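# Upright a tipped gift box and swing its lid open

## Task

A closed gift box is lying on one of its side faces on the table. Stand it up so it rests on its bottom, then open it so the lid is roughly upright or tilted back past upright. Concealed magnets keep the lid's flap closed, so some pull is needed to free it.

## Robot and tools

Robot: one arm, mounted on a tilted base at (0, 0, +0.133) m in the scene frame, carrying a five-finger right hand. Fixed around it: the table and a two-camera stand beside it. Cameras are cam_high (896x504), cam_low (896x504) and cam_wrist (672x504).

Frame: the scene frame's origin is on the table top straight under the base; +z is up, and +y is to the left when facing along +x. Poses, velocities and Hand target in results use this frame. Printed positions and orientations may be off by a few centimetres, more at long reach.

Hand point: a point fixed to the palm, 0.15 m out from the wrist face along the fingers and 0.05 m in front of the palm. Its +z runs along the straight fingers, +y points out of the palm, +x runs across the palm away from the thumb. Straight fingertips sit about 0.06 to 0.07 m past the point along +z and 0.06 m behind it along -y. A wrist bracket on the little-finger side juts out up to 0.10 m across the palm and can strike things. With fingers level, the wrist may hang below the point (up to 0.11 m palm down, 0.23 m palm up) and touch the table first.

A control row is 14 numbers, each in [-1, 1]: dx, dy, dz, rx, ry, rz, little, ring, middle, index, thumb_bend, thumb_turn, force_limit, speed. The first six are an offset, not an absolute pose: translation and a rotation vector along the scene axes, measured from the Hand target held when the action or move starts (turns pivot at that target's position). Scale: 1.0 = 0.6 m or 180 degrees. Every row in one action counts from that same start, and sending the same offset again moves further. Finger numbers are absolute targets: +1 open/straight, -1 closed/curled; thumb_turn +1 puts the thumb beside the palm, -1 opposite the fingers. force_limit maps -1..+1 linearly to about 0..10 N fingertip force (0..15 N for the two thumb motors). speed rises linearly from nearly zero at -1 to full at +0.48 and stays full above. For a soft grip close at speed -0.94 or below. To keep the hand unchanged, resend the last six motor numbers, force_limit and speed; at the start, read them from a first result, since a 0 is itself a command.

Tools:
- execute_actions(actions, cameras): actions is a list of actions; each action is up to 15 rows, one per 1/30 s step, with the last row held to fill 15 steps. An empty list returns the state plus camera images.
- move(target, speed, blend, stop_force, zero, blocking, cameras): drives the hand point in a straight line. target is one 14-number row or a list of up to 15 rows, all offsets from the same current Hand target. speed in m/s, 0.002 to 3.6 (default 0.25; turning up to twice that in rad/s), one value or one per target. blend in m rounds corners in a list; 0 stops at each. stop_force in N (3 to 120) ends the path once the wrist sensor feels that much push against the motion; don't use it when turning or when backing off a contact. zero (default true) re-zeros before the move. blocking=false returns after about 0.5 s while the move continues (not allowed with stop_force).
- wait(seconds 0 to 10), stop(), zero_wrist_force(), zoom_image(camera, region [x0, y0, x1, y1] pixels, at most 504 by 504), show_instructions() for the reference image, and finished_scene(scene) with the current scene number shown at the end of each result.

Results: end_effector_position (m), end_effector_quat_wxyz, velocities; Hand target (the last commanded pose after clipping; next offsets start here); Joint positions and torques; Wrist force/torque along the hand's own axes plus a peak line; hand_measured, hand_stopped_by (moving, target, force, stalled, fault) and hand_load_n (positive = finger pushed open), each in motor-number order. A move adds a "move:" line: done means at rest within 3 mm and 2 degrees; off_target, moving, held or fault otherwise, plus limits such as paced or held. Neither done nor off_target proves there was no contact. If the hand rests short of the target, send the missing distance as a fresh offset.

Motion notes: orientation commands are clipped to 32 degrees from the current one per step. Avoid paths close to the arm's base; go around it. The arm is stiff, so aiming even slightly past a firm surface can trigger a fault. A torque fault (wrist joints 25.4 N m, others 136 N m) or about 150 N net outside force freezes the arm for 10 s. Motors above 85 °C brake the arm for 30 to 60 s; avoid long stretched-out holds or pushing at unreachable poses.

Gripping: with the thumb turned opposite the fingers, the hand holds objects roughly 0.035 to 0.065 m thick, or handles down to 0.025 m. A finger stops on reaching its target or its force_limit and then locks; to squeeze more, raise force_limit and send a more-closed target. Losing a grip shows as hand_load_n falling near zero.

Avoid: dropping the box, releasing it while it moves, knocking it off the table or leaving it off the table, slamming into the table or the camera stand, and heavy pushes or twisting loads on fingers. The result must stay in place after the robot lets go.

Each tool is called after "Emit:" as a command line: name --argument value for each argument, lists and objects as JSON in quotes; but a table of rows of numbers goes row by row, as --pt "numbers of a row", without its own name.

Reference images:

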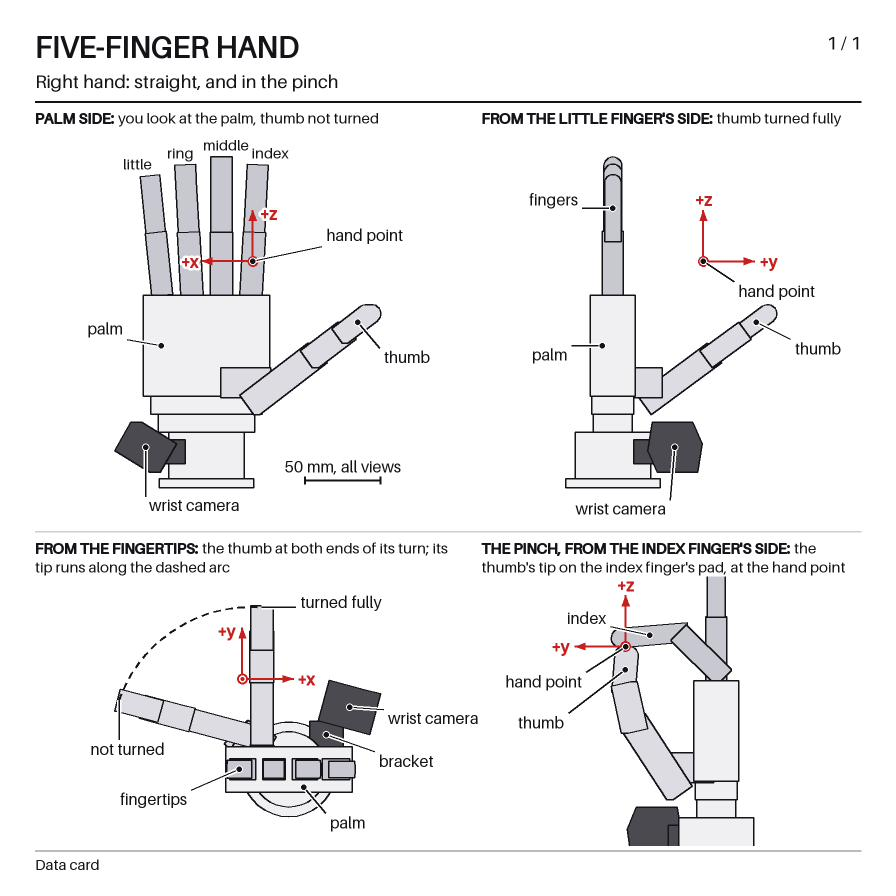

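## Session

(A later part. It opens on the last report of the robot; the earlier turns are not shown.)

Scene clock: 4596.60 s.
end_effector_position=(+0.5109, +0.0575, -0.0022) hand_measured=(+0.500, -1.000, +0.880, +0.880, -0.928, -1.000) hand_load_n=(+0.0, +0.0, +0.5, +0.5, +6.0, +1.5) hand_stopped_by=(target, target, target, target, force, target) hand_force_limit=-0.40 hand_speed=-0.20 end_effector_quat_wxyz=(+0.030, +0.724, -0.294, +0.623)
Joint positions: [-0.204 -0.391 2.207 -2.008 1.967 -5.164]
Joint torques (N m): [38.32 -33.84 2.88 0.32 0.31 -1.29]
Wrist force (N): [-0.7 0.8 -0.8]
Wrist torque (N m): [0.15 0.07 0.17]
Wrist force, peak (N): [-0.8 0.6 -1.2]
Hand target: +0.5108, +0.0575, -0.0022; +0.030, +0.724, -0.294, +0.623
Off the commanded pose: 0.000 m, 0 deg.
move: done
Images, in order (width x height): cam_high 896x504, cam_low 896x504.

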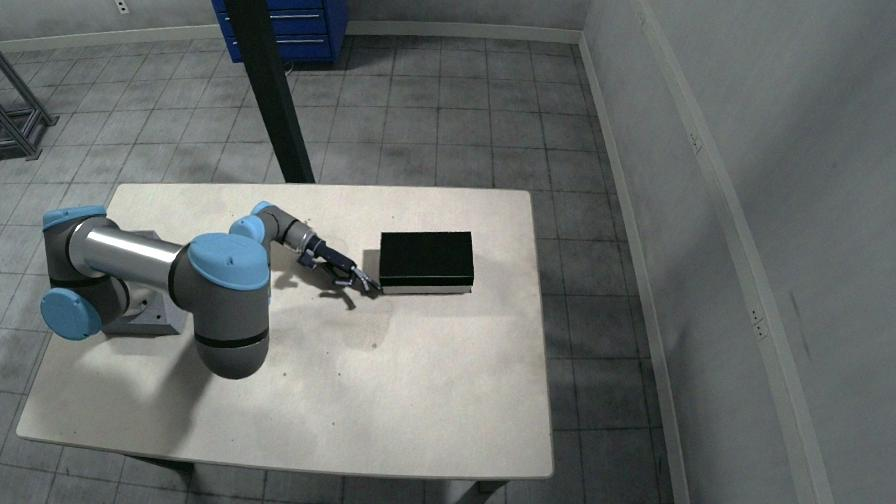

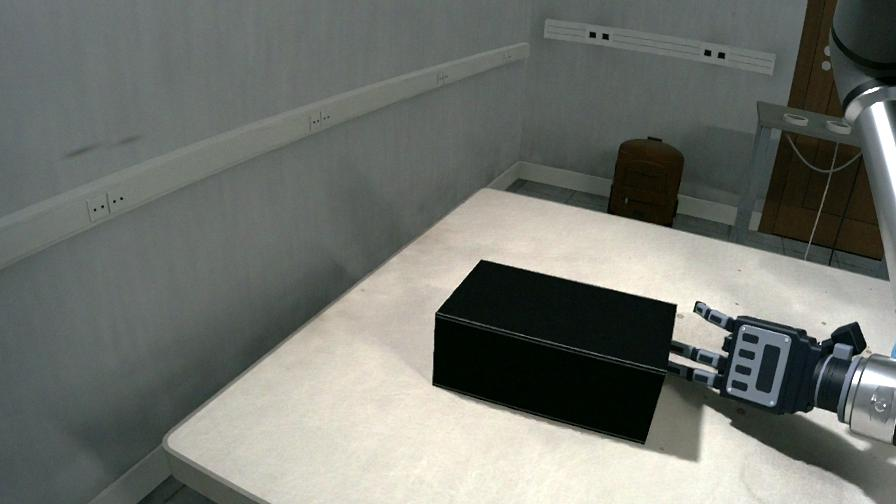

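Emit:
move --target '[0, 0.0033, 0, 0, 0, 0, 0.5, -1, 0.88, 0.88, -1, -1, -0.4, -0.2]' --speed 0.006

Emit:
move --target '[0, 0.0033, 0, 0, 0, 0, 0.5, -1, 0.88, 0.88, -1, -1, -0.4, -0.2]' --speed 0.006 --cameras '["cam_low", "cam_high"]'

Emit:
zoom_image --camera "cam_low" --region '[670, 300, 710, 340]'

Emit:
zoom_image --camera "cam_high" --region '[369, 275, 385, 291]'

Scene clock: 4602.77 s.
end_effector_position=(+0.5108, +0.0595, -0.0022) hand_measured=(+0.500, -1.000, +0.880, +0.880, -0.928, -1.000) hand_load_n=(+0.0, +0.0, +0.0, +0.5, +6.0, +1.5) hand_stopped_by=(target, target, target, target, force, target) hand_force_limit=-0.40 hand_speed=-0.20 end_effector_quat_wxyz=(+0.030, +0.724, -0.294, +0.623)
Joint positions: [-0.2 -0.387 2.204 -2.009 1.971 -5.165]
Joint torques (N m): [32.6 -23.41 2.19 -3.33 -0.33 -1.09]
Wrist force (N): [-0.6 1.2 -0.7]
Wrist torque (N m): [0.11 0.10 0.18]
Wrist force, peak (N): [-0.8 0.9 -1.2]
Hand target: +0.5108, +0.0595, -0.0022; +0.030, +0.724, -0.294, +0.623
Off the commanded pose: 0.000 m, 0 deg.
move: done

Scene clock: 4603.47 s.
end_effector_position=(+0.5108, +0.0615, -0.0022) hand_measured=(+0.500, -1.000, +0.880, +0.880, -0.928, -1.000) hand_load_n=(+0.0, +0.0, +0.0, +0.0, +6.0, +1.5) hand_stopped_by=(target, target, target, target, force, target) hand_force_limit=-0.40 hand_speed=-0.20 end_effector_quat_wxyz=(+0.030, +0.724, -0.294, +0.623)
Joint positions: [-0.195 -0.383 2.2 -2.009 1.976 -5.166]
Joint torques (N m): [33.09 -23.1 2.3 -3.24 -0.34 -1.05]
Wrist force (N): [-0.6 1.2 -1.1]
Wrist torque (N m): [0.13 0.11 0.18]
Wrist force, peak (N): [-0.6 1.2 -1.1]
Hand target: +0.5108, +0.0615, -0.0022; +0.030, +0.724, -0.294, +0.623
Off the commanded pose: 0.000 m, 0 deg.
move: done
Images, in order (width x height): cam_high 896x504, cam_low 896x504.

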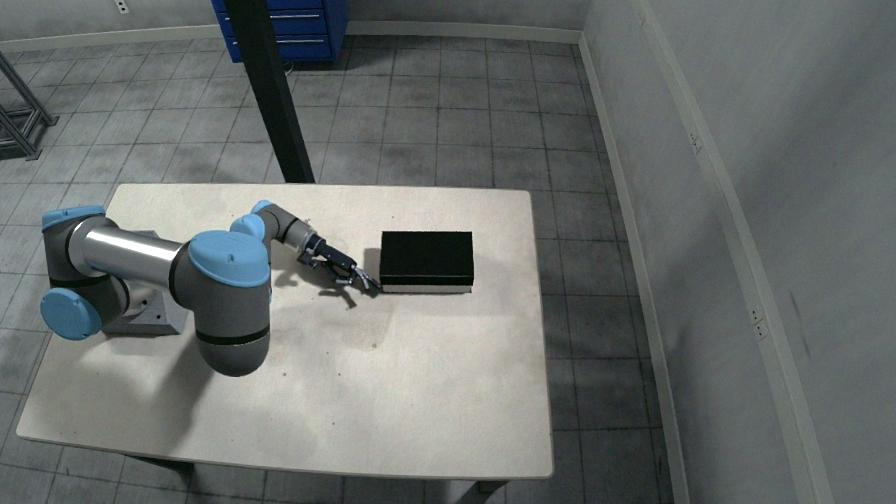

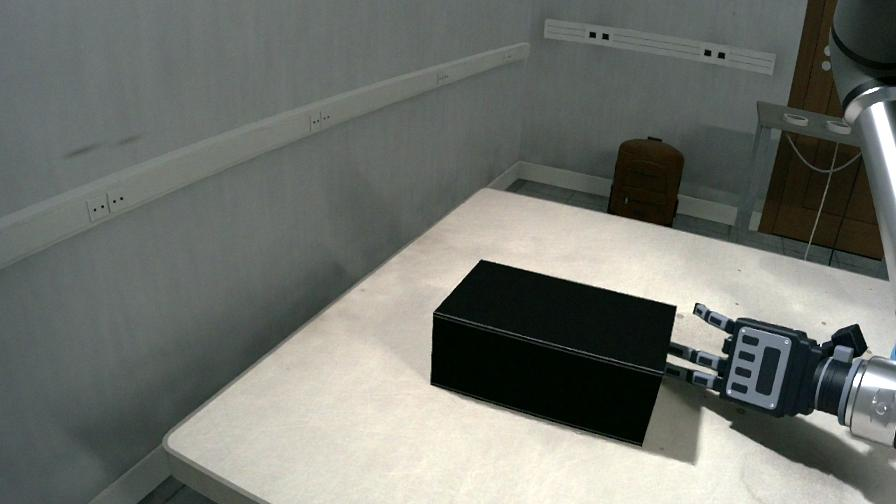

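Scaled by 12.600 from the camera's 896x504 image, which has a finer 1280x720 frame.

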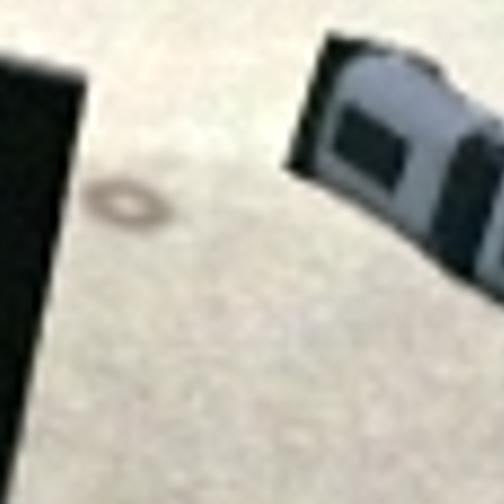

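Scaled by 31.500 from the camera's 896x504 image, which has a finer 1280x720 frame.

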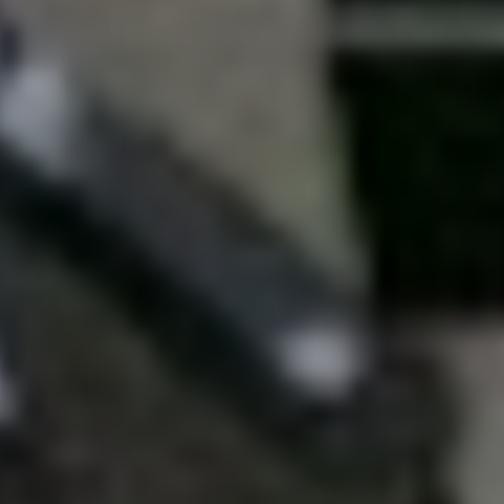

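Emit:
move --pt "-0.01 -0.001 0 0 0 0 0.5 -1 0.88 0.88 -1 -1 -0.4 -0.2" --pt "-0.01 0 0 0 0 0 0.5 -1 0.94 1 -1 -1 -0.4 -0.2" --pt "-0.01 0 -0.0167 0.05 0 0 0.5 -1 0.94 1 -1 -1 -0.4 -0.2" --speed 0.03

Emit:
move --target '[0.0013, 0, 0, 0, 0, 0, 0.5, -1, 0.94, 1, -1, -1, -0.4, -0.2]' --speed 0.006 --cameras '["cam_low", "cam_high"]'

Emit:
zoom_image --camera "cam_low" --region '[670, 300, 710, 340]'

Emit:
zoom_image --camera "cam_high" --region '[369, 275, 385, 291]'

Scene clock: 4640.80 s.
end_effector_position=(+0.5048, +0.0614, -0.0122) hand_measured=(+0.500, -1.000, +0.940, +1.000, -0.928, -1.000) hand_load_n=(+0.0, +0.0, +0.5, +0.0, +5.5, +1.0) hand_stopped_by=(target, target, target, target, force, target) hand_force_limit=-0.40 hand_speed=-0.20 end_effector_quat_wxyz=(-0.027, +0.725, -0.342, +0.598) end_effector_velocity=(+0.000, +0.000, +0.000) end_effector_angular_velocity=(-0.005, +0.001, +0.000)
Joint positions: [-0.211 -0.444 2.236 -1.906 1.978 -4.993]
Joint velocities: [0 0.001 0 -0.003 0 -0.005]
Joint torques (N m): [29.33 -20.51 5.52 -2.55 -2.75 -1.11]
Wrist force (N): [-0.7 0.2 -0.8]
Wrist torque (N m): [0.08 0.08 0.10]
Wrist force, peak (N): [-0.5 1.2 -1.3]
Hand target: +0.5048, +0.0615, -0.0122; -0.027, +0.725, -0.342, +0.598
Off the commanded pose: 0.000 m, 0 deg.
move: done

Scene clock: 4641.50 s.
end_effector_position=(+0.5056, +0.0615, -0.0122) hand_measured=(+0.500, -1.000, +0.940, +1.000, -0.928, -1.000) hand_load_n=(+0.0, +0.0, +0.5, +0.0, +5.5, +1.0) hand_stopped_by=(target, target, target, target, force, target) hand_force_limit=-0.40 hand_speed=-0.20 end_effector_quat_wxyz=(-0.027, +0.725, -0.342, +0.598)
Joint positions: [-0.211 -0.444 2.234 -1.904 1.979 -4.993]
Joint torques (N m): [37.57 -34.83 1.15 1 0.44 -1.3]
Wrist force (N): [-0.7 0.4 -0.7]
Wrist torque (N m): [0.10 0.08 0.13]
Wrist force, peak (N): [-1.0 0.6 -0.8]
Hand target: +0.5056, +0.0615, -0.0122; -0.027, +0.725, -0.342, +0.598
Off the commanded pose: 0.000 m, 0 deg.
move: done
Images, in order (width x height): cam_high 896x504, cam_low 896x504.

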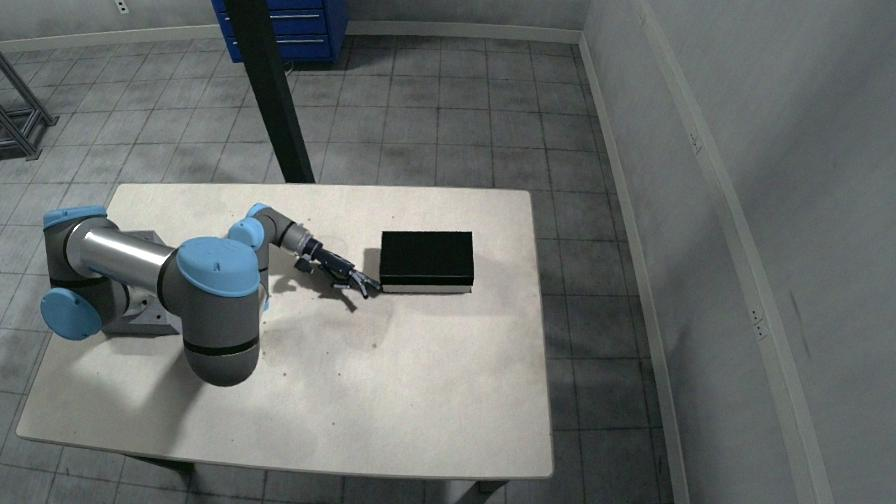

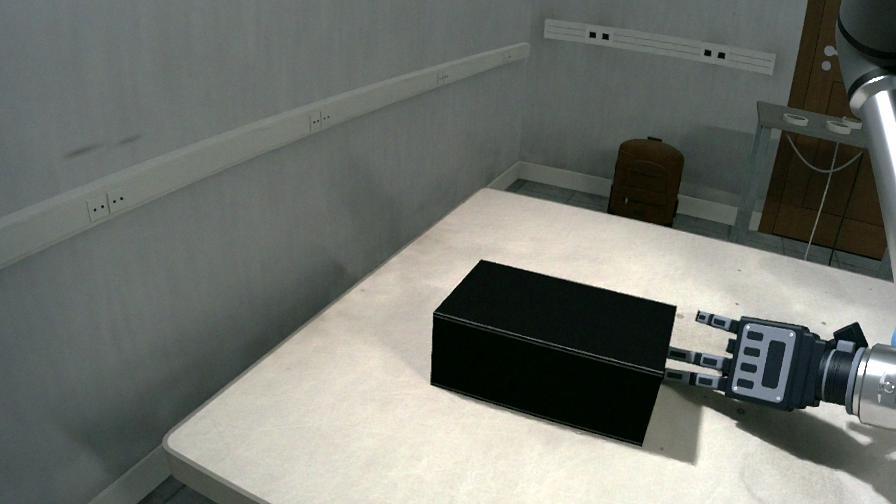

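Scaled by 12.600 from the camera's 896x504 image, which has a finer 1280x720 frame.

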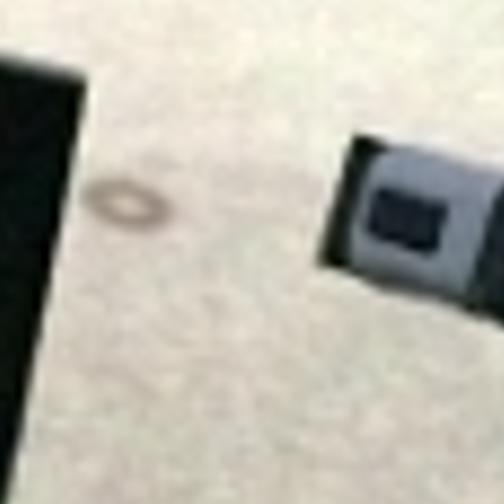

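Scaled by 31.500 from the camera's 896x504 image, which has a finer 1280x720 frame.

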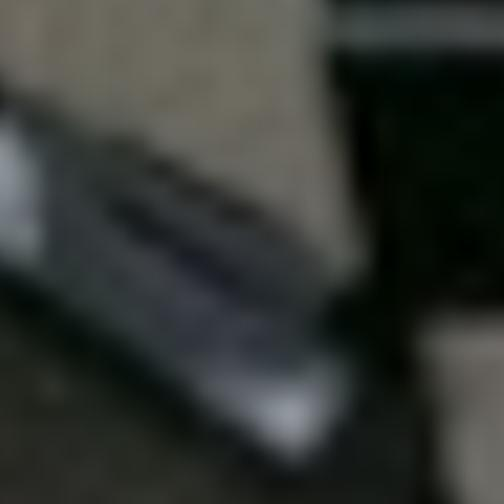

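Emit:
move --target '[0.0025, 0, 0, 0, 0, 0, 0.5, -1, 0.94, 1, -1, -1, -0.4, -0.2]' --speed 0.006 --cameras '["cam_low", "cam_high"]'

Emit:
zoom_image --camera "cam_low" --region '[670, 300, 710, 340]'

Emit:
zoom_image --camera "cam_high" --region '[369, 275, 385, 291]'

Scene clock: 4645.63 s.
end_effector_position=(+0.5071, +0.0615, -0.0122) hand_measured=(+0.500, -1.000, +0.940, +1.000, -0.928, -1.000) hand_load_n=(+0.0, +0.0, +0.5, +0.0, +5.5, +1.0) hand_stopped_by=(target, target, target, target, force, target) hand_force_limit=-0.40 hand_speed=-0.20 end_effector_quat_wxyz=(-0.027, +0.725, -0.342, +0.598)
Joint positions: [-0.211 -0.445 2.23 -1.899 1.979 -4.993]
Joint torques (N m): [36.89 -33.52 2.27 0.74 0.35 -1.32]
Wrist force (N): [-0.7 0.2 -1.1]
Wrist torque (N m): [0.07 0.11 0.13]
Wrist force, peak (N): [-0.7 0.4 -1.4]
Hand target: +0.5071, +0.0615, -0.0122; -0.027, +0.725, -0.342, +0.598
Off the commanded pose: 0.000 m, 0 deg.
move: done
Images, in order (width x height): cam_high 896x504, cam_low 896x504.

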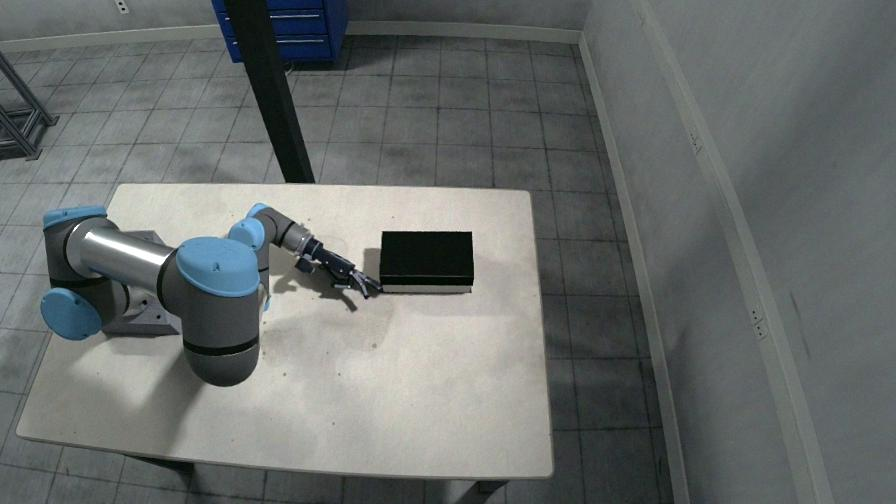

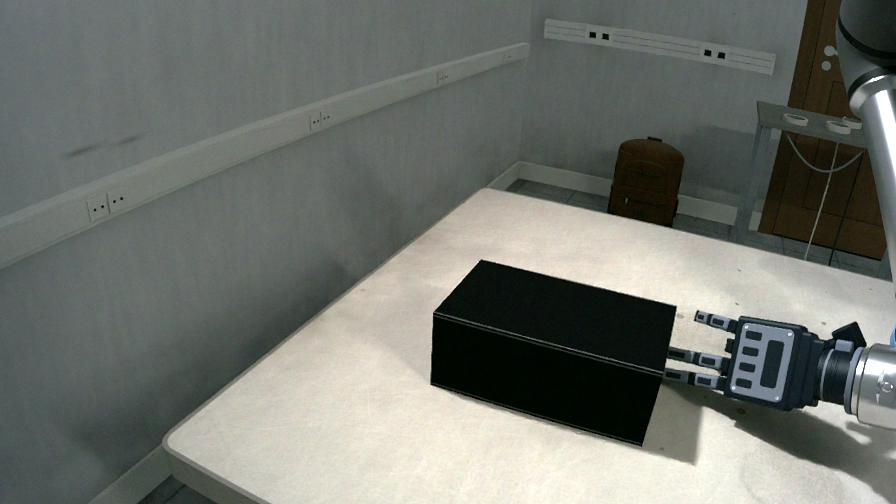

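Scaled by 12.600 from the camera's 896x504 image, which has a finer 1280x720 frame.

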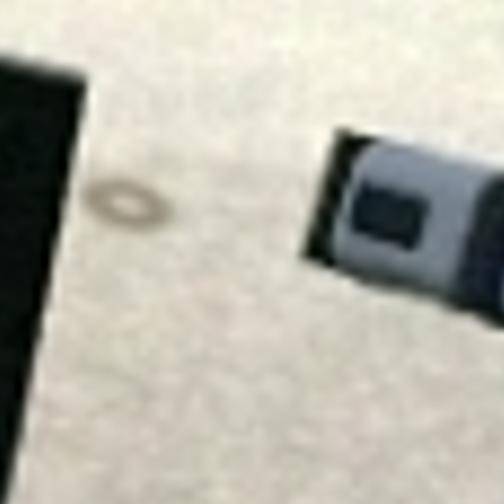

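Scaled by 31.500 from the camera's 896x504 image, which has a finer 1280x720 frame.

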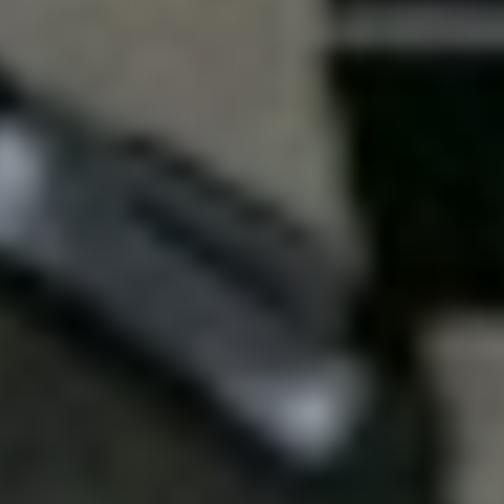

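Emit:
move --target '[0.0017, 0, 0, 0, 0, 0, 0.5, -1, 0.94, 1, -1, -1, -0.4, -0.2]' --speed 0.006

Emit:
move --target '[0.0017, 0, 0, 0, 0, 0, 0.5, -1, 0.94, 1, -1, -1, -0.4, -0.2]' --speed 0.006 --cameras '["cam_low", "cam_high"]'

Emit:
zoom_image --camera "cam_low" --region '[670, 300, 710, 340]'

Emit:
zoom_image --camera "cam_high" --region '[369, 275, 385, 291]'

Scene clock: 4650.23 s.
end_effector_position=(+0.5081, +0.0615, -0.0122) hand_measured=(+0.500, -1.000, +0.940, +1.000, -0.928, -1.000) hand_load_n=(+0.0, +0.0, -0.5, +0.0, +5.5, +1.5) hand_stopped_by=(target, target, target, target, force, target) hand_force_limit=-0.40 hand_speed=-0.20 end_effector_quat_wxyz=(-0.027, +0.725, -0.342, +0.598)
Joint positions: [-0.211 -0.446 2.228 -1.896 1.979 -4.994]
Joint torques (N m): [37.18 -34.21 0.3 0.86 0.28 -1.16]
Wrist force (N): [-0.8 0.9 -1.4]
Wrist torque (N m): [0.09 0.12 0.14]
Wrist force, peak (N): [-0.7 0.9 -1.7]
Hand target: +0.5081, +0.0615, -0.0122; -0.027, +0.725, -0.342, +0.598
Off the commanded pose: 0.000 m, 0 deg.
move: done

Scene clock: 4650.93 s.
end_effector_position=(+0.5092, +0.0615, -0.0122) hand_measured=(+0.500, -1.000, +0.940, +1.000, -0.928, -1.000) hand_load_n=(+0.0, +0.0, -0.5, +0.0, +5.5, +1.0) hand_stopped_by=(target, target, target, target, force, target) hand_force_limit=-0.40 hand_speed=-0.20 end_effector_quat_wxyz=(-0.027, +0.725, -0.342, +0.598)
Joint positions: [-0.21 -0.447 2.226 -1.893 1.979 -4.994]
Joint torques (N m): [37.57 -34.51 1.25 0.86 0.28 -1.3]
Wrist force (N): [-0.6 0.8 -1.6]
Wrist torque (N m): [0.10 0.08 0.15]
Wrist force, peak (N): [-0.7 0.8 -1.9]
Hand target: +0.5092, +0.0615, -0.0122; -0.027, +0.725, -0.342, +0.598
Off the commanded pose: 0.000 m, 0 deg.
move: done
Images, in order (width x height): cam_high 896x504, cam_low 896x504.

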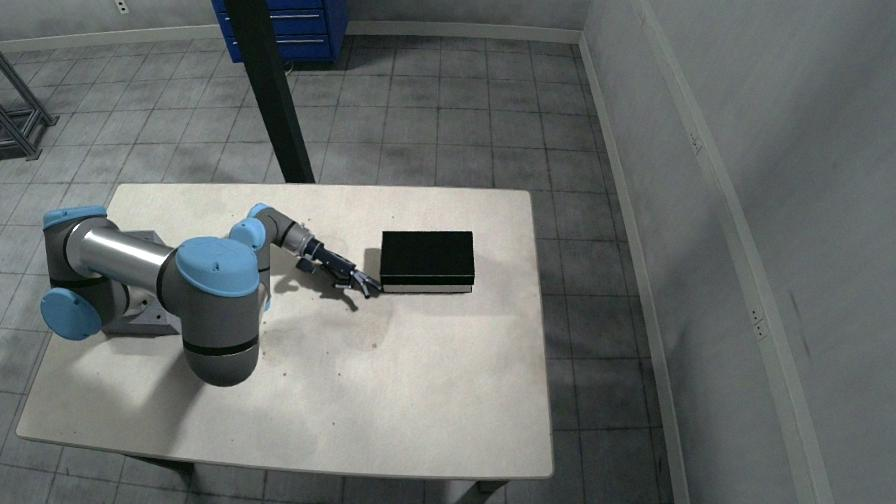

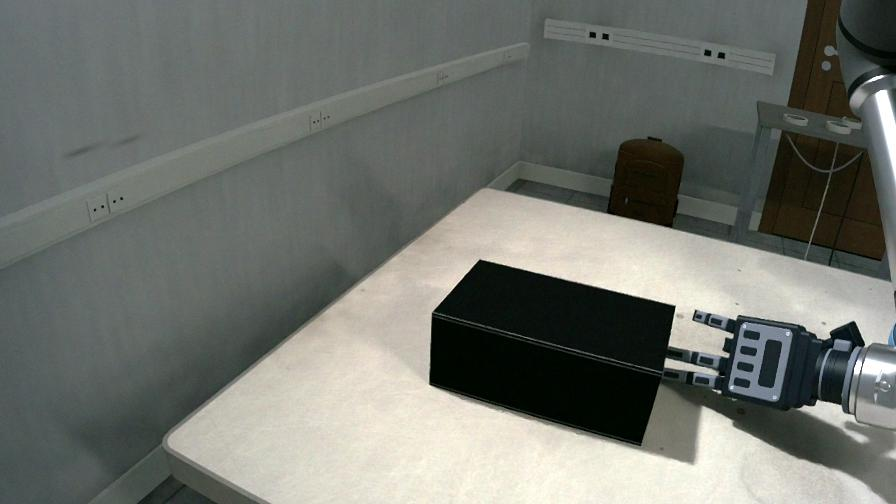

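Scaled by 12.600 from the camera's 896x504 image, which has a finer 1280x720 frame.

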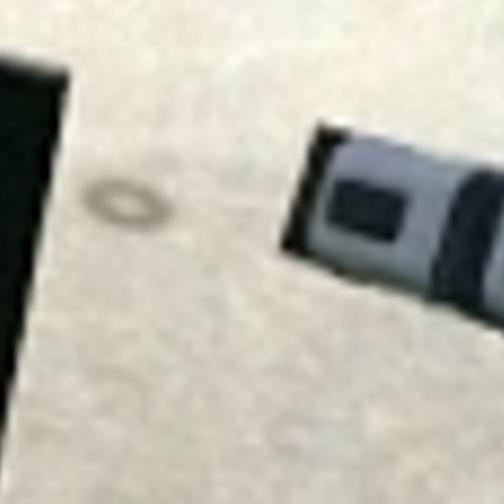

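Scaled by 31.500 from the camera's 896x504 image, which has a finer 1280x720 frame.

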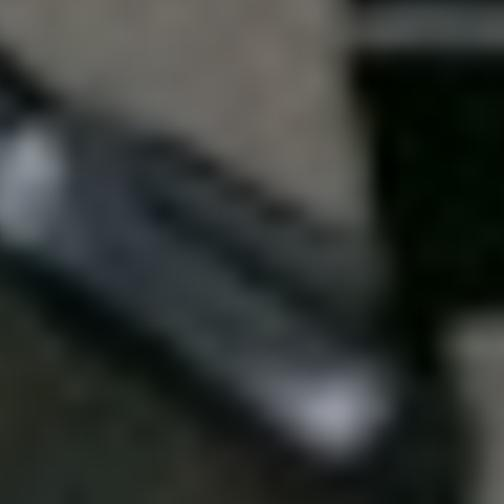

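Emit:
move --target '[0, 0, -0.006, 0, 0, 0, 0.5, -1, 0.94, 1, -1, -1, -0.4, -0.2]' --speed 0.003 --stop_force 3

Scene clock: 4661.23 s.
end_effector_position=(+0.5092, +0.0615, -0.0134) hand_measured=(+0.500, -1.000, +0.940, +1.000, -0.928, -1.000) hand_load_n=(+0.0, +0.0, +0.0, +0.0, +6.0, +1.0) hand_stopped_by=(target, target, target, target, force, target) hand_force_limit=-0.40 hand_speed=-0.20 end_effector_quat_wxyz=(-0.027, +0.725, -0.342, +0.598)
Joint positions: [-0.213 -0.444 2.225 -1.895 1.977 -4.993]
Joint torques (N m): [36.61 -34.19 10.69 1.78 0.91 -0.5]
Wrist force (N): [1.4 -0.1 -2.2]
Wrist torque (N m): [0.26 0.24 0.28]
Wrist force, peak (N): [2.6 -0.9 -2.3]
Hand target: +0.5092, +0.0615, -0.0134; -0.027, +0.725, -0.342, +0.598 (not the last commanded pose)
Off the commanded pose: 0.002 m, 0 deg.
move: contact

Emit:
move --target '[0, 0, 0.0014, -0.0111, 0, 0, 0.5, -1, 0.94, 1, -1, -1, -0.4, -0.2]' --speed 0.01

Emit:
move --target '[0, 0, 0.0007, -0.00556, 0, 0, 0.5, -1, 0.94, 1, -1, -1, -0.4, -0.2]' --speed 0.01

Emit:
move --target '[0, 0, 0.0007, -0.00556, 0, 0, 0.5, -1, 0.94, 1, -1, -1, -0.4, -0.2]' --speed 0.01 --cameras '["cam_low", "cam_high"]'

Emit:
zoom_image --camera "cam_low" --region '[670, 300, 710, 340]'

Emit:
zoom_image --camera "cam_high" --region '[369, 275, 385, 291]'

Scene clock: 4667.33 s.
end_effector_position=(+0.5092, +0.0615, -0.0125) hand_measured=(+0.500, -1.000, +0.940, +1.000, -0.928, -1.000) hand_load_n=(+0.0, +0.0, -2.0, +0.0, +5.5, +1.0) hand_stopped_by=(target, target, target, target, force, target) hand_force_limit=-0.40 hand_speed=-0.20 end_effector_quat_wxyz=(-0.014, +0.725, -0.331, +0.604)
Joint positions: [-0.212 -0.427 2.22 -1.924 1.975 -5.031]
Joint torques (N m): [37.66 -23.07 0.48 -1.36 -3.07 0.28]
Wrist force (N): [2.4 1.0 -1.4]
Wrist torque (N m): [0.13 0.25 0.40]
Wrist force, peak (N): [2.6 -0.1 -1.6]
Hand target: +0.5092, +0.0615, -0.0125; -0.014, +0.725, -0.331, +0.604
Off the commanded pose: 0.000 m, 0 deg.
move: done

Scene clock: 4668.43 s.
end_effector_position=(+0.5092, +0.0615, -0.0121) hand_measured=(+0.500, -1.000, +0.940, +1.000, -0.928, -1.000) hand_load_n=(+0.0, +0.0, -3.0, +0.5, +5.5, +1.5) hand_stopped_by=(target, target, target, target, force, target) hand_force_limit=-0.40 hand_speed=-0.20 end_effector_quat_wxyz=(-0.008, +0.725, -0.326, +0.607)
Joint positions: [-0.212 -0.418 2.217 -1.939 1.973 -5.05]
Joint torques (N m): [36.66 -22.66 0.92 -1.43 -2.94 0.28]
Wrist force (N): [2.3 0.8 -1.5]
Wrist torque (N m): [0.11 0.21 0.40]
Wrist force, peak (N): [2.7 0.7 -1.4]
Hand target: +0.5092, +0.0615, -0.0121; -0.008, +0.725, -0.326, +0.607
Off the commanded pose: 0.000 m, 0 deg.
move: done

Scene clock: 4669.53 s.
end_effector_position=(+0.5092, +0.0615, -0.0117) hand_measured=(+0.500, -1.000, +0.940, +1.000, -0.928, -1.000) hand_load_n=(+0.0, +0.0, -3.5, +0.5, +5.5, +1.0) hand_stopped_by=(target, target, target, target, force, target) hand_force_limit=-0.40 hand_speed=-0.20 end_effector_quat_wxyz=(-0.002, +0.725, -0.321, +0.609)
Joint positions: [-0.211 -0.41 2.214 -1.953 1.972 -5.069]
Joint torques (N m): [37.45 -23.08 1.15 -1.25 -2.95 0.16]
Wrist force (N): [2.3 0.9 -1.8]
Wrist torque (N m): [0.11 0.22 0.41]
Wrist force, peak (N): [2.7 1.2 -1.6]
Hand target: +0.5092, +0.0615, -0.0117; -0.002, +0.725, -0.321, +0.609
Off the commanded pose: 0.000 m, 0 deg.
move: done
Images, in order (width x height): cam_high 896x504, cam_low 896x504.

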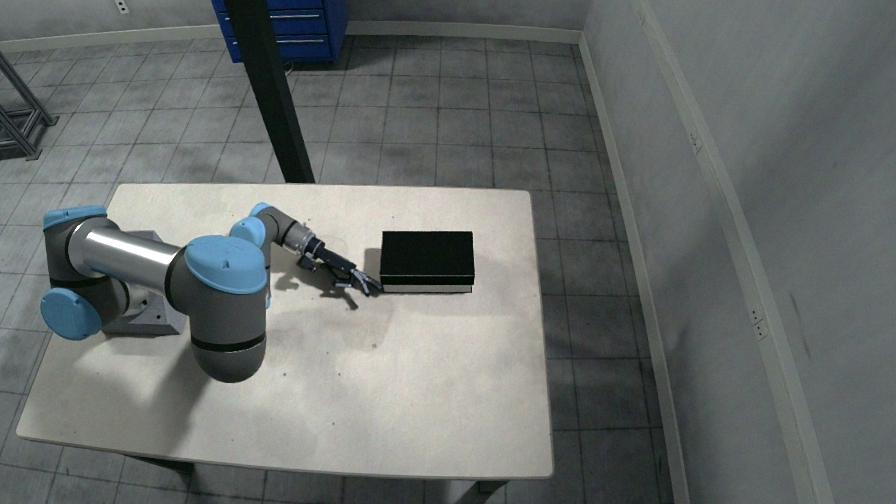

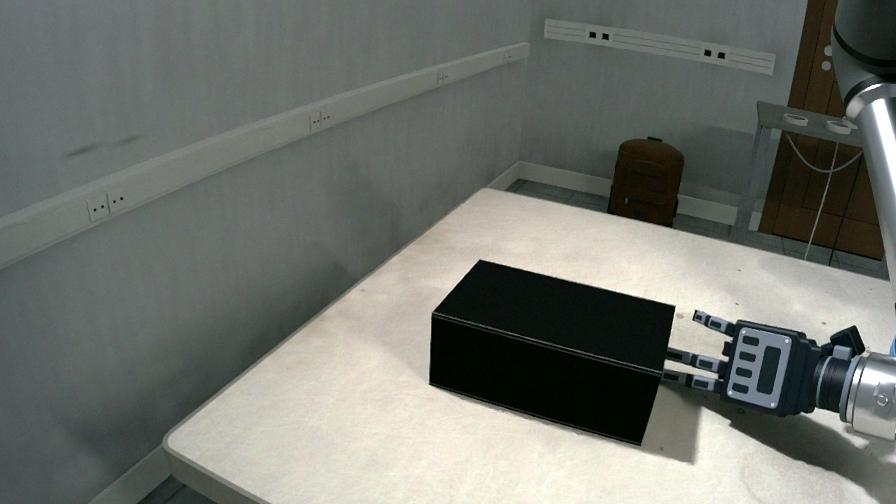

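Scaled by 12.600 from the camera's 896x504 image, which has a finer 1280x720 frame.

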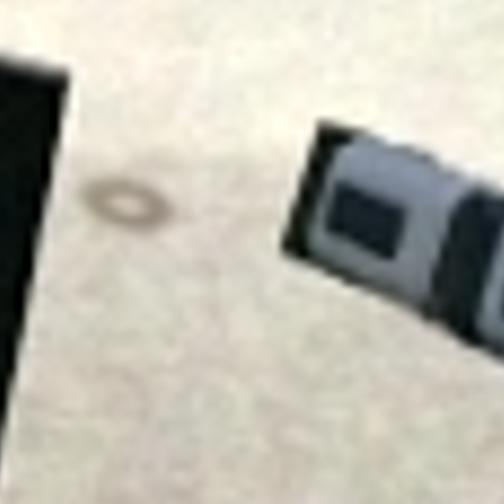

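Scaled by 31.500 from the camera's 896x504 image, which has a finer 1280x720 frame.

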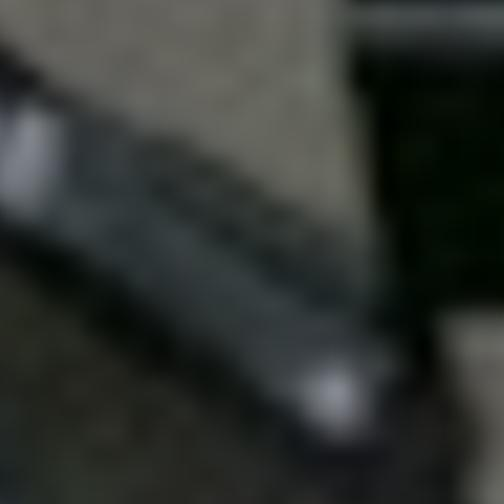

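Emit:
move --pt "-0.001 -0.0025 0.0013 0 0 0 0.5 -1 0.94 1 -1 -1 -0.4 -0.2" --pt "-0.001 -0.0025 -0.0018 0.0278 0 0 0.5 -1 0.94 1 -1 -1 -0.4 -0.2" --speed 0.01

Emit:
move --target '[0, 0.005, 0, 0, 0, 0, 0.5, -1, 0.94, 1, -1, -1, -0.4, -0.2]' --speed 0.006

Emit:
move --target '[0, 0.0033, 0, 0, 0, 0, 0.5, -1, 0.94, 1, -1, -1, -0.4, -0.2]' --speed 0.006 --cameras '["cam_low", "cam_high"]'

Emit:
zoom_image --camera "cam_low" --region '[670, 300, 710, 340]'

Emit:
zoom_image --camera "cam_high" --region '[369, 275, 385, 291]'

Scene clock: 4692.57 s.
end_effector_position=(+0.5086, +0.0600, -0.0128) hand_measured=(+0.500, -1.000, +0.940, +1.000, -0.928, -1.000) hand_load_n=(+0.0, +0.0, +0.0, +0.0, +5.5, +1.0) hand_stopped_by=(target, target, target, target, force, target) hand_force_limit=-0.40 hand_speed=-0.20 end_effector_quat_wxyz=(-0.033, +0.724, -0.347, +0.595)
Joint positions: [-0.215 -0.458 2.232 -1.88 1.976 -4.974]
Joint torques (N m): [24.22 -28.95 9.52 0.09 0.53 -0.07]
Wrist force (N): [-0.6 0.4 -1.1]
Wrist torque (N m): [0.12 0.07 0.11]
Wrist force, peak (N): [2.5 1.0 -2.0]
Hand target: +0.5086, +0.0600, -0.0128; -0.033, +0.724, -0.347, +0.595
Off the commanded pose: 0.000 m, 0 deg.
move: done

Scene clock: 4693.30 s.
end_effector_position=(+0.5086, +0.0630, -0.0128) hand_measured=(+0.500, -1.000, +0.940, +1.000, -0.928, -1.000) hand_load_n=(+0.0, +0.0, +0.0, +0.0, +6.0, +1.0) hand_stopped_by=(target, target, target, target, force, target) hand_force_limit=-0.40 hand_speed=-0.20 end_effector_quat_wxyz=(-0.033, +0.724, -0.347, +0.595)
Joint positions: [-0.208 -0.452 2.227 -1.881 1.983 -4.975]
Joint torques (N m): [29.84 -24.84 2.37 -3.28 -0.71 -1.28]
Wrist force (N): [-0.4 0.6 -1.1]
Wrist torque (N m): [0.06 0.09 0.19]
Wrist force, peak (N): [-0.5 0.9 -1.1]
Hand target: +0.5086, +0.0630, -0.0128; -0.033, +0.724, -0.347, +0.595
Off the commanded pose: 0.000 m, 0 deg.
move: done

Scene clock: 4694.00 s.
end_effector_position=(+0.5086, +0.0650, -0.0128) hand_measured=(+0.500, -1.000, +0.940, +1.000, -0.928, -1.000) hand_load_n=(+0.0, +0.0, +0.0, +0.0, +5.5, +1.5) hand_stopped_by=(target, target, target, target, force, target) hand_force_limit=-0.40 hand_speed=-0.20 end_effector_quat_wxyz=(-0.033, +0.724, -0.347, +0.595)
Joint positions: [-0.204 -0.448 2.224 -1.882 1.987 -4.975]
Joint torques (N m): [32.71 -23.06 1.65 -3.2 -0.24 -1.33]
Wrist force (N): [-0.6 0.6 -1.2]
Wrist torque (N m): [0.06 0.13 0.20]
Wrist force, peak (N): [-0.9 0.7 -1.2]
Hand target: +0.5086, +0.0649, -0.0128; -0.033, +0.724, -0.347, +0.595
Off the commanded pose: 0.000 m, 0 deg.
move: done
Images, in order (width x height): cam_high 896x504, cam_low 896x504.

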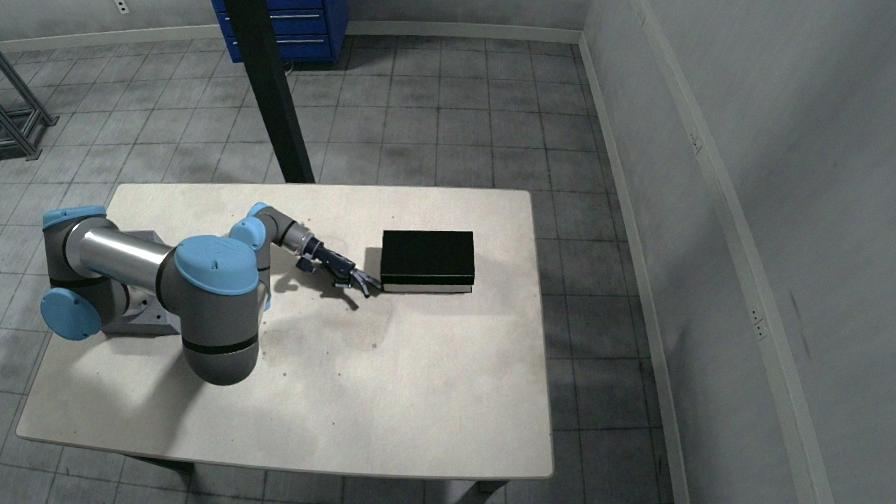

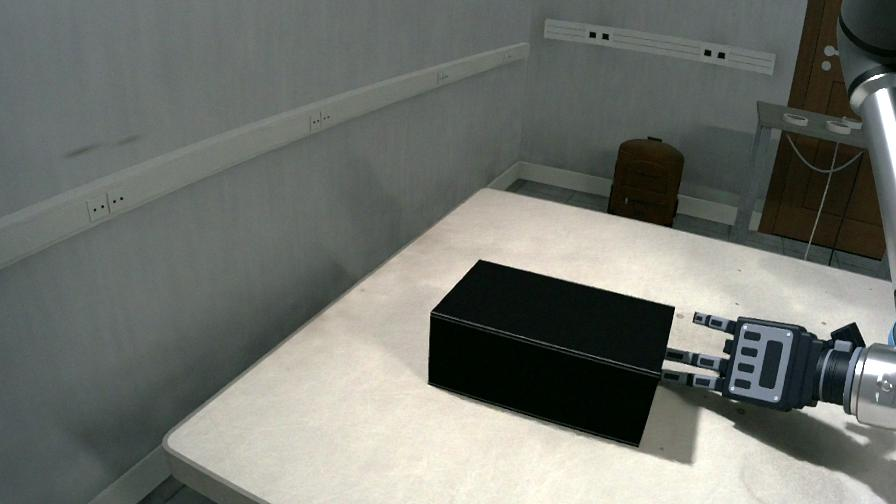

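Scaled by 12.600 from the camera's 896x504 image, which has a finer 1280x720 frame.

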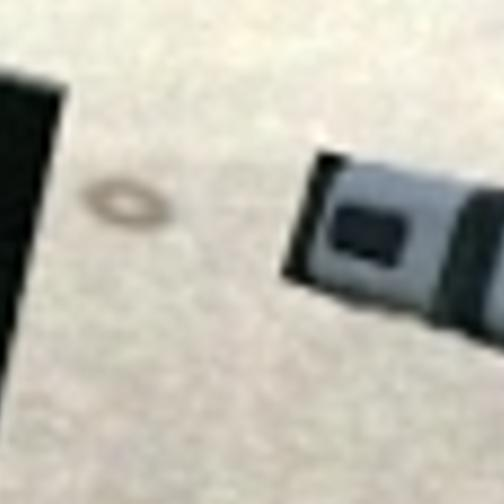

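Scaled by 31.500 from the camera's 896x504 image, which has a finer 1280x720 frame.

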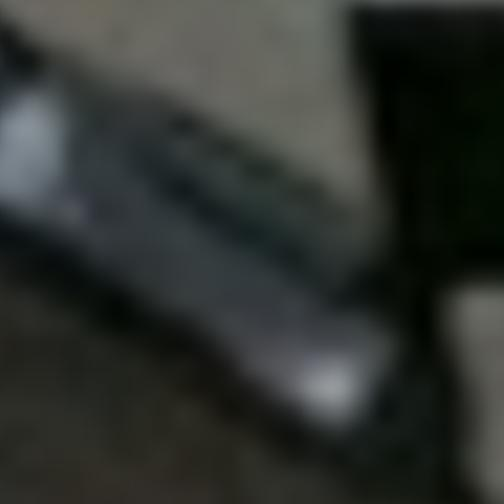

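Emit:
move --pt "-0.0025 -0.0025 0.0 0 0 0 0.5 -1 0.94 1 -1 -1 -0.4 -0.2" --pt "-0.0025 -0.0025 -0.005 0.0389 0 0 0.5 -1 0.94 1 -1 -1 -0.4 -0.2" --speed 0.01

Emit:
move --target '[0.0017, 0.0033, 0, 0, 0, 0, 0.5, -1, 0.94, 1, -1, -1, -0.4, -0.2]' --speed 0.006

Emit:
move --target '[0, 0.005, 0, 0, 0, 0, 0.5, -1, 0.94, 1, -1, -1, -0.4, -0.2]' --speed 0.006 --cameras '["cam_low", "cam_high"]'

Emit:
zoom_image --camera "cam_low" --region '[670, 300, 710, 340]'

Emit:
zoom_image --camera "cam_high" --region '[369, 275, 385, 291]'

Scene clock: 4719.53 s.
end_effector_position=(+0.5071, +0.0634, -0.0158) hand_measured=(+0.500, -1.000, +0.940, +1.000, -0.928, -1.000) hand_load_n=(+0.0, +0.0, +0.0, +0.0, +5.5, +1.5) hand_stopped_by=(target, target, target, target, force, target) hand_force_limit=-0.40 hand_speed=-0.20 end_effector_quat_wxyz=(-0.078, +0.721, -0.383, +0.573)
Joint positions: [-0.219 -0.51 2.248 -1.782 1.977 -4.841]
Joint torques (N m): [24.76 -29.2 9.03 0.19 -2.97 -0.11]
Wrist force (N): [-1.1 0.5 -0.5]
Wrist torque (N m): [0.11 0.11 0.09]
Wrist force, peak (N): [-0.6 1.3 -1.0]
Hand target: +0.5071, +0.0634, -0.0158; -0.078, +0.721, -0.383, +0.573
Off the commanded pose: 0.000 m, 0 deg.
move: done

Scene clock: 4720.23 s.
end_effector_position=(+0.5081, +0.0655, -0.0158) hand_measured=(+0.500, -1.000, +0.940, +1.000, -0.928, -1.000) hand_load_n=(+0.0, +0.0, +0.0, +0.0, +5.5, +1.0) hand_stopped_by=(target, target, target, target, force, target) hand_force_limit=-0.40 hand_speed=-0.20 end_effector_quat_wxyz=(-0.078, +0.721, -0.383, +0.573)
Joint positions: [-0.214 -0.507 2.243 -1.78 1.982 -4.841]
Joint torques (N m): [31.92 -21.9 3.8 1.13 -0.16 -1.36]
Wrist force (N): [-0.8 0.8 -0.4]
Wrist torque (N m): [0.16 0.07 0.14]
Wrist force, peak (N): [-1.2 0.5 -0.4]
Hand target: +0.5081, +0.0654, -0.0158; -0.078, +0.721, -0.383, +0.573
Off the commanded pose: 0.000 m, 0 deg.
move: done

Scene clock: 4720.97 s.
end_effector_position=(+0.5081, +0.0685, -0.0158) hand_measured=(+0.500, -1.000, +0.940, +1.000, -0.928, -1.000) hand_load_n=(+0.0, +0.0, +0.0, +0.0, +5.5, +1.0) hand_stopped_by=(target, target, target, target, force, target) hand_force_limit=-0.40 hand_speed=-0.20 end_effector_quat_wxyz=(-0.078, +0.721, -0.383, +0.573)
Joint positions: [-0.208 -0.501 2.238 -1.781 1.988 -4.842]
Joint torques (N m): [30.36 -25.6 2.68 -2.97 -0.65 -1.24]
Wrist force (N): [-0.3 1.3 -0.5]
Wrist torque (N m): [0.12 0.04 0.21]
Wrist force, peak (N): [-0.8 1.0 -1.0]
Hand target: +0.5081, +0.0684, -0.0158; -0.078, +0.721, -0.383, +0.573
Off the commanded pose: 0.000 m, 0 deg.
move: done
Images, in order (width x height): cam_high 896x504, cam_low 896x504.

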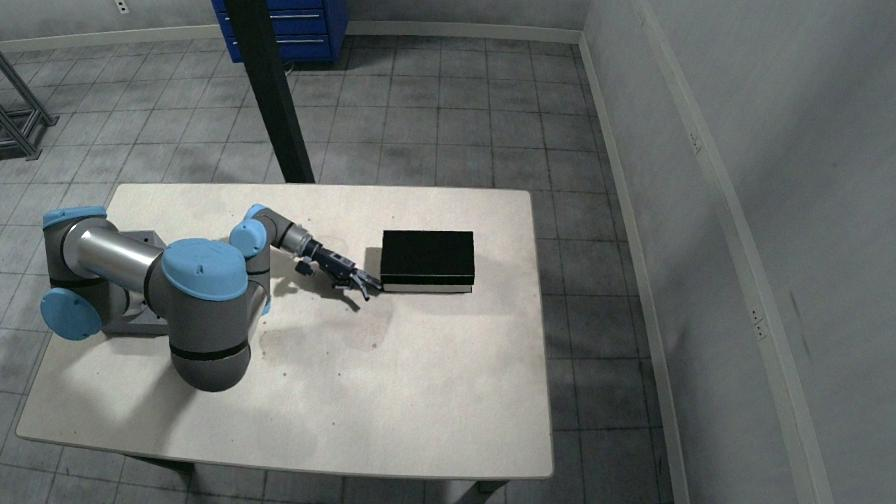

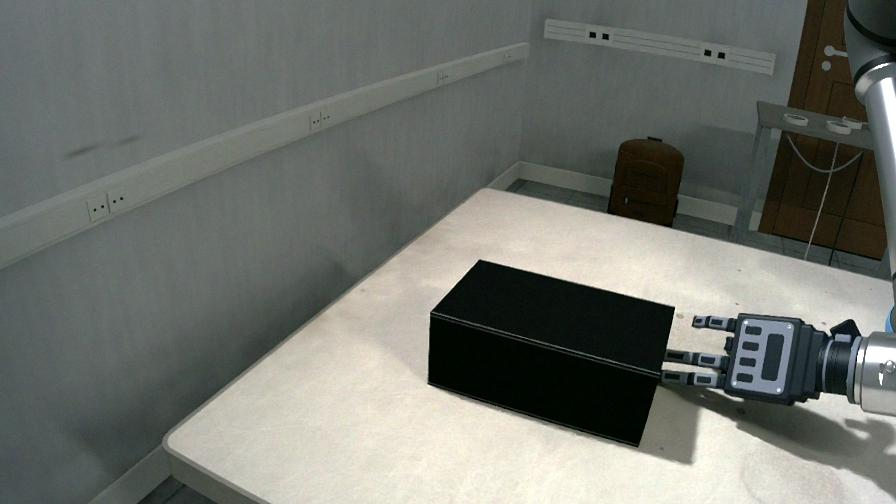

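Scaled by 12.600 from the camera's 896x504 image, which has a finer 1280x720 frame.

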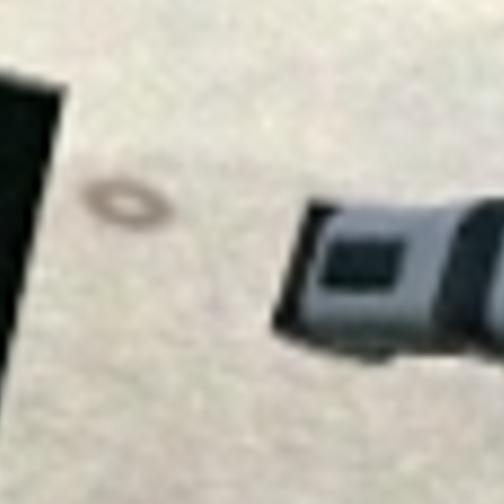

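Scaled by 31.500 from the camera's 896x504 image, which has a finer 1280x720 frame.

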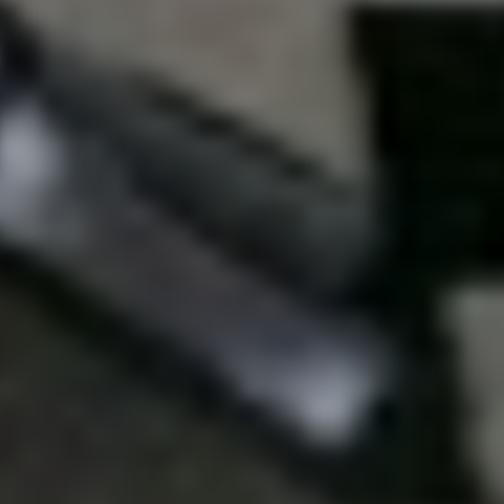

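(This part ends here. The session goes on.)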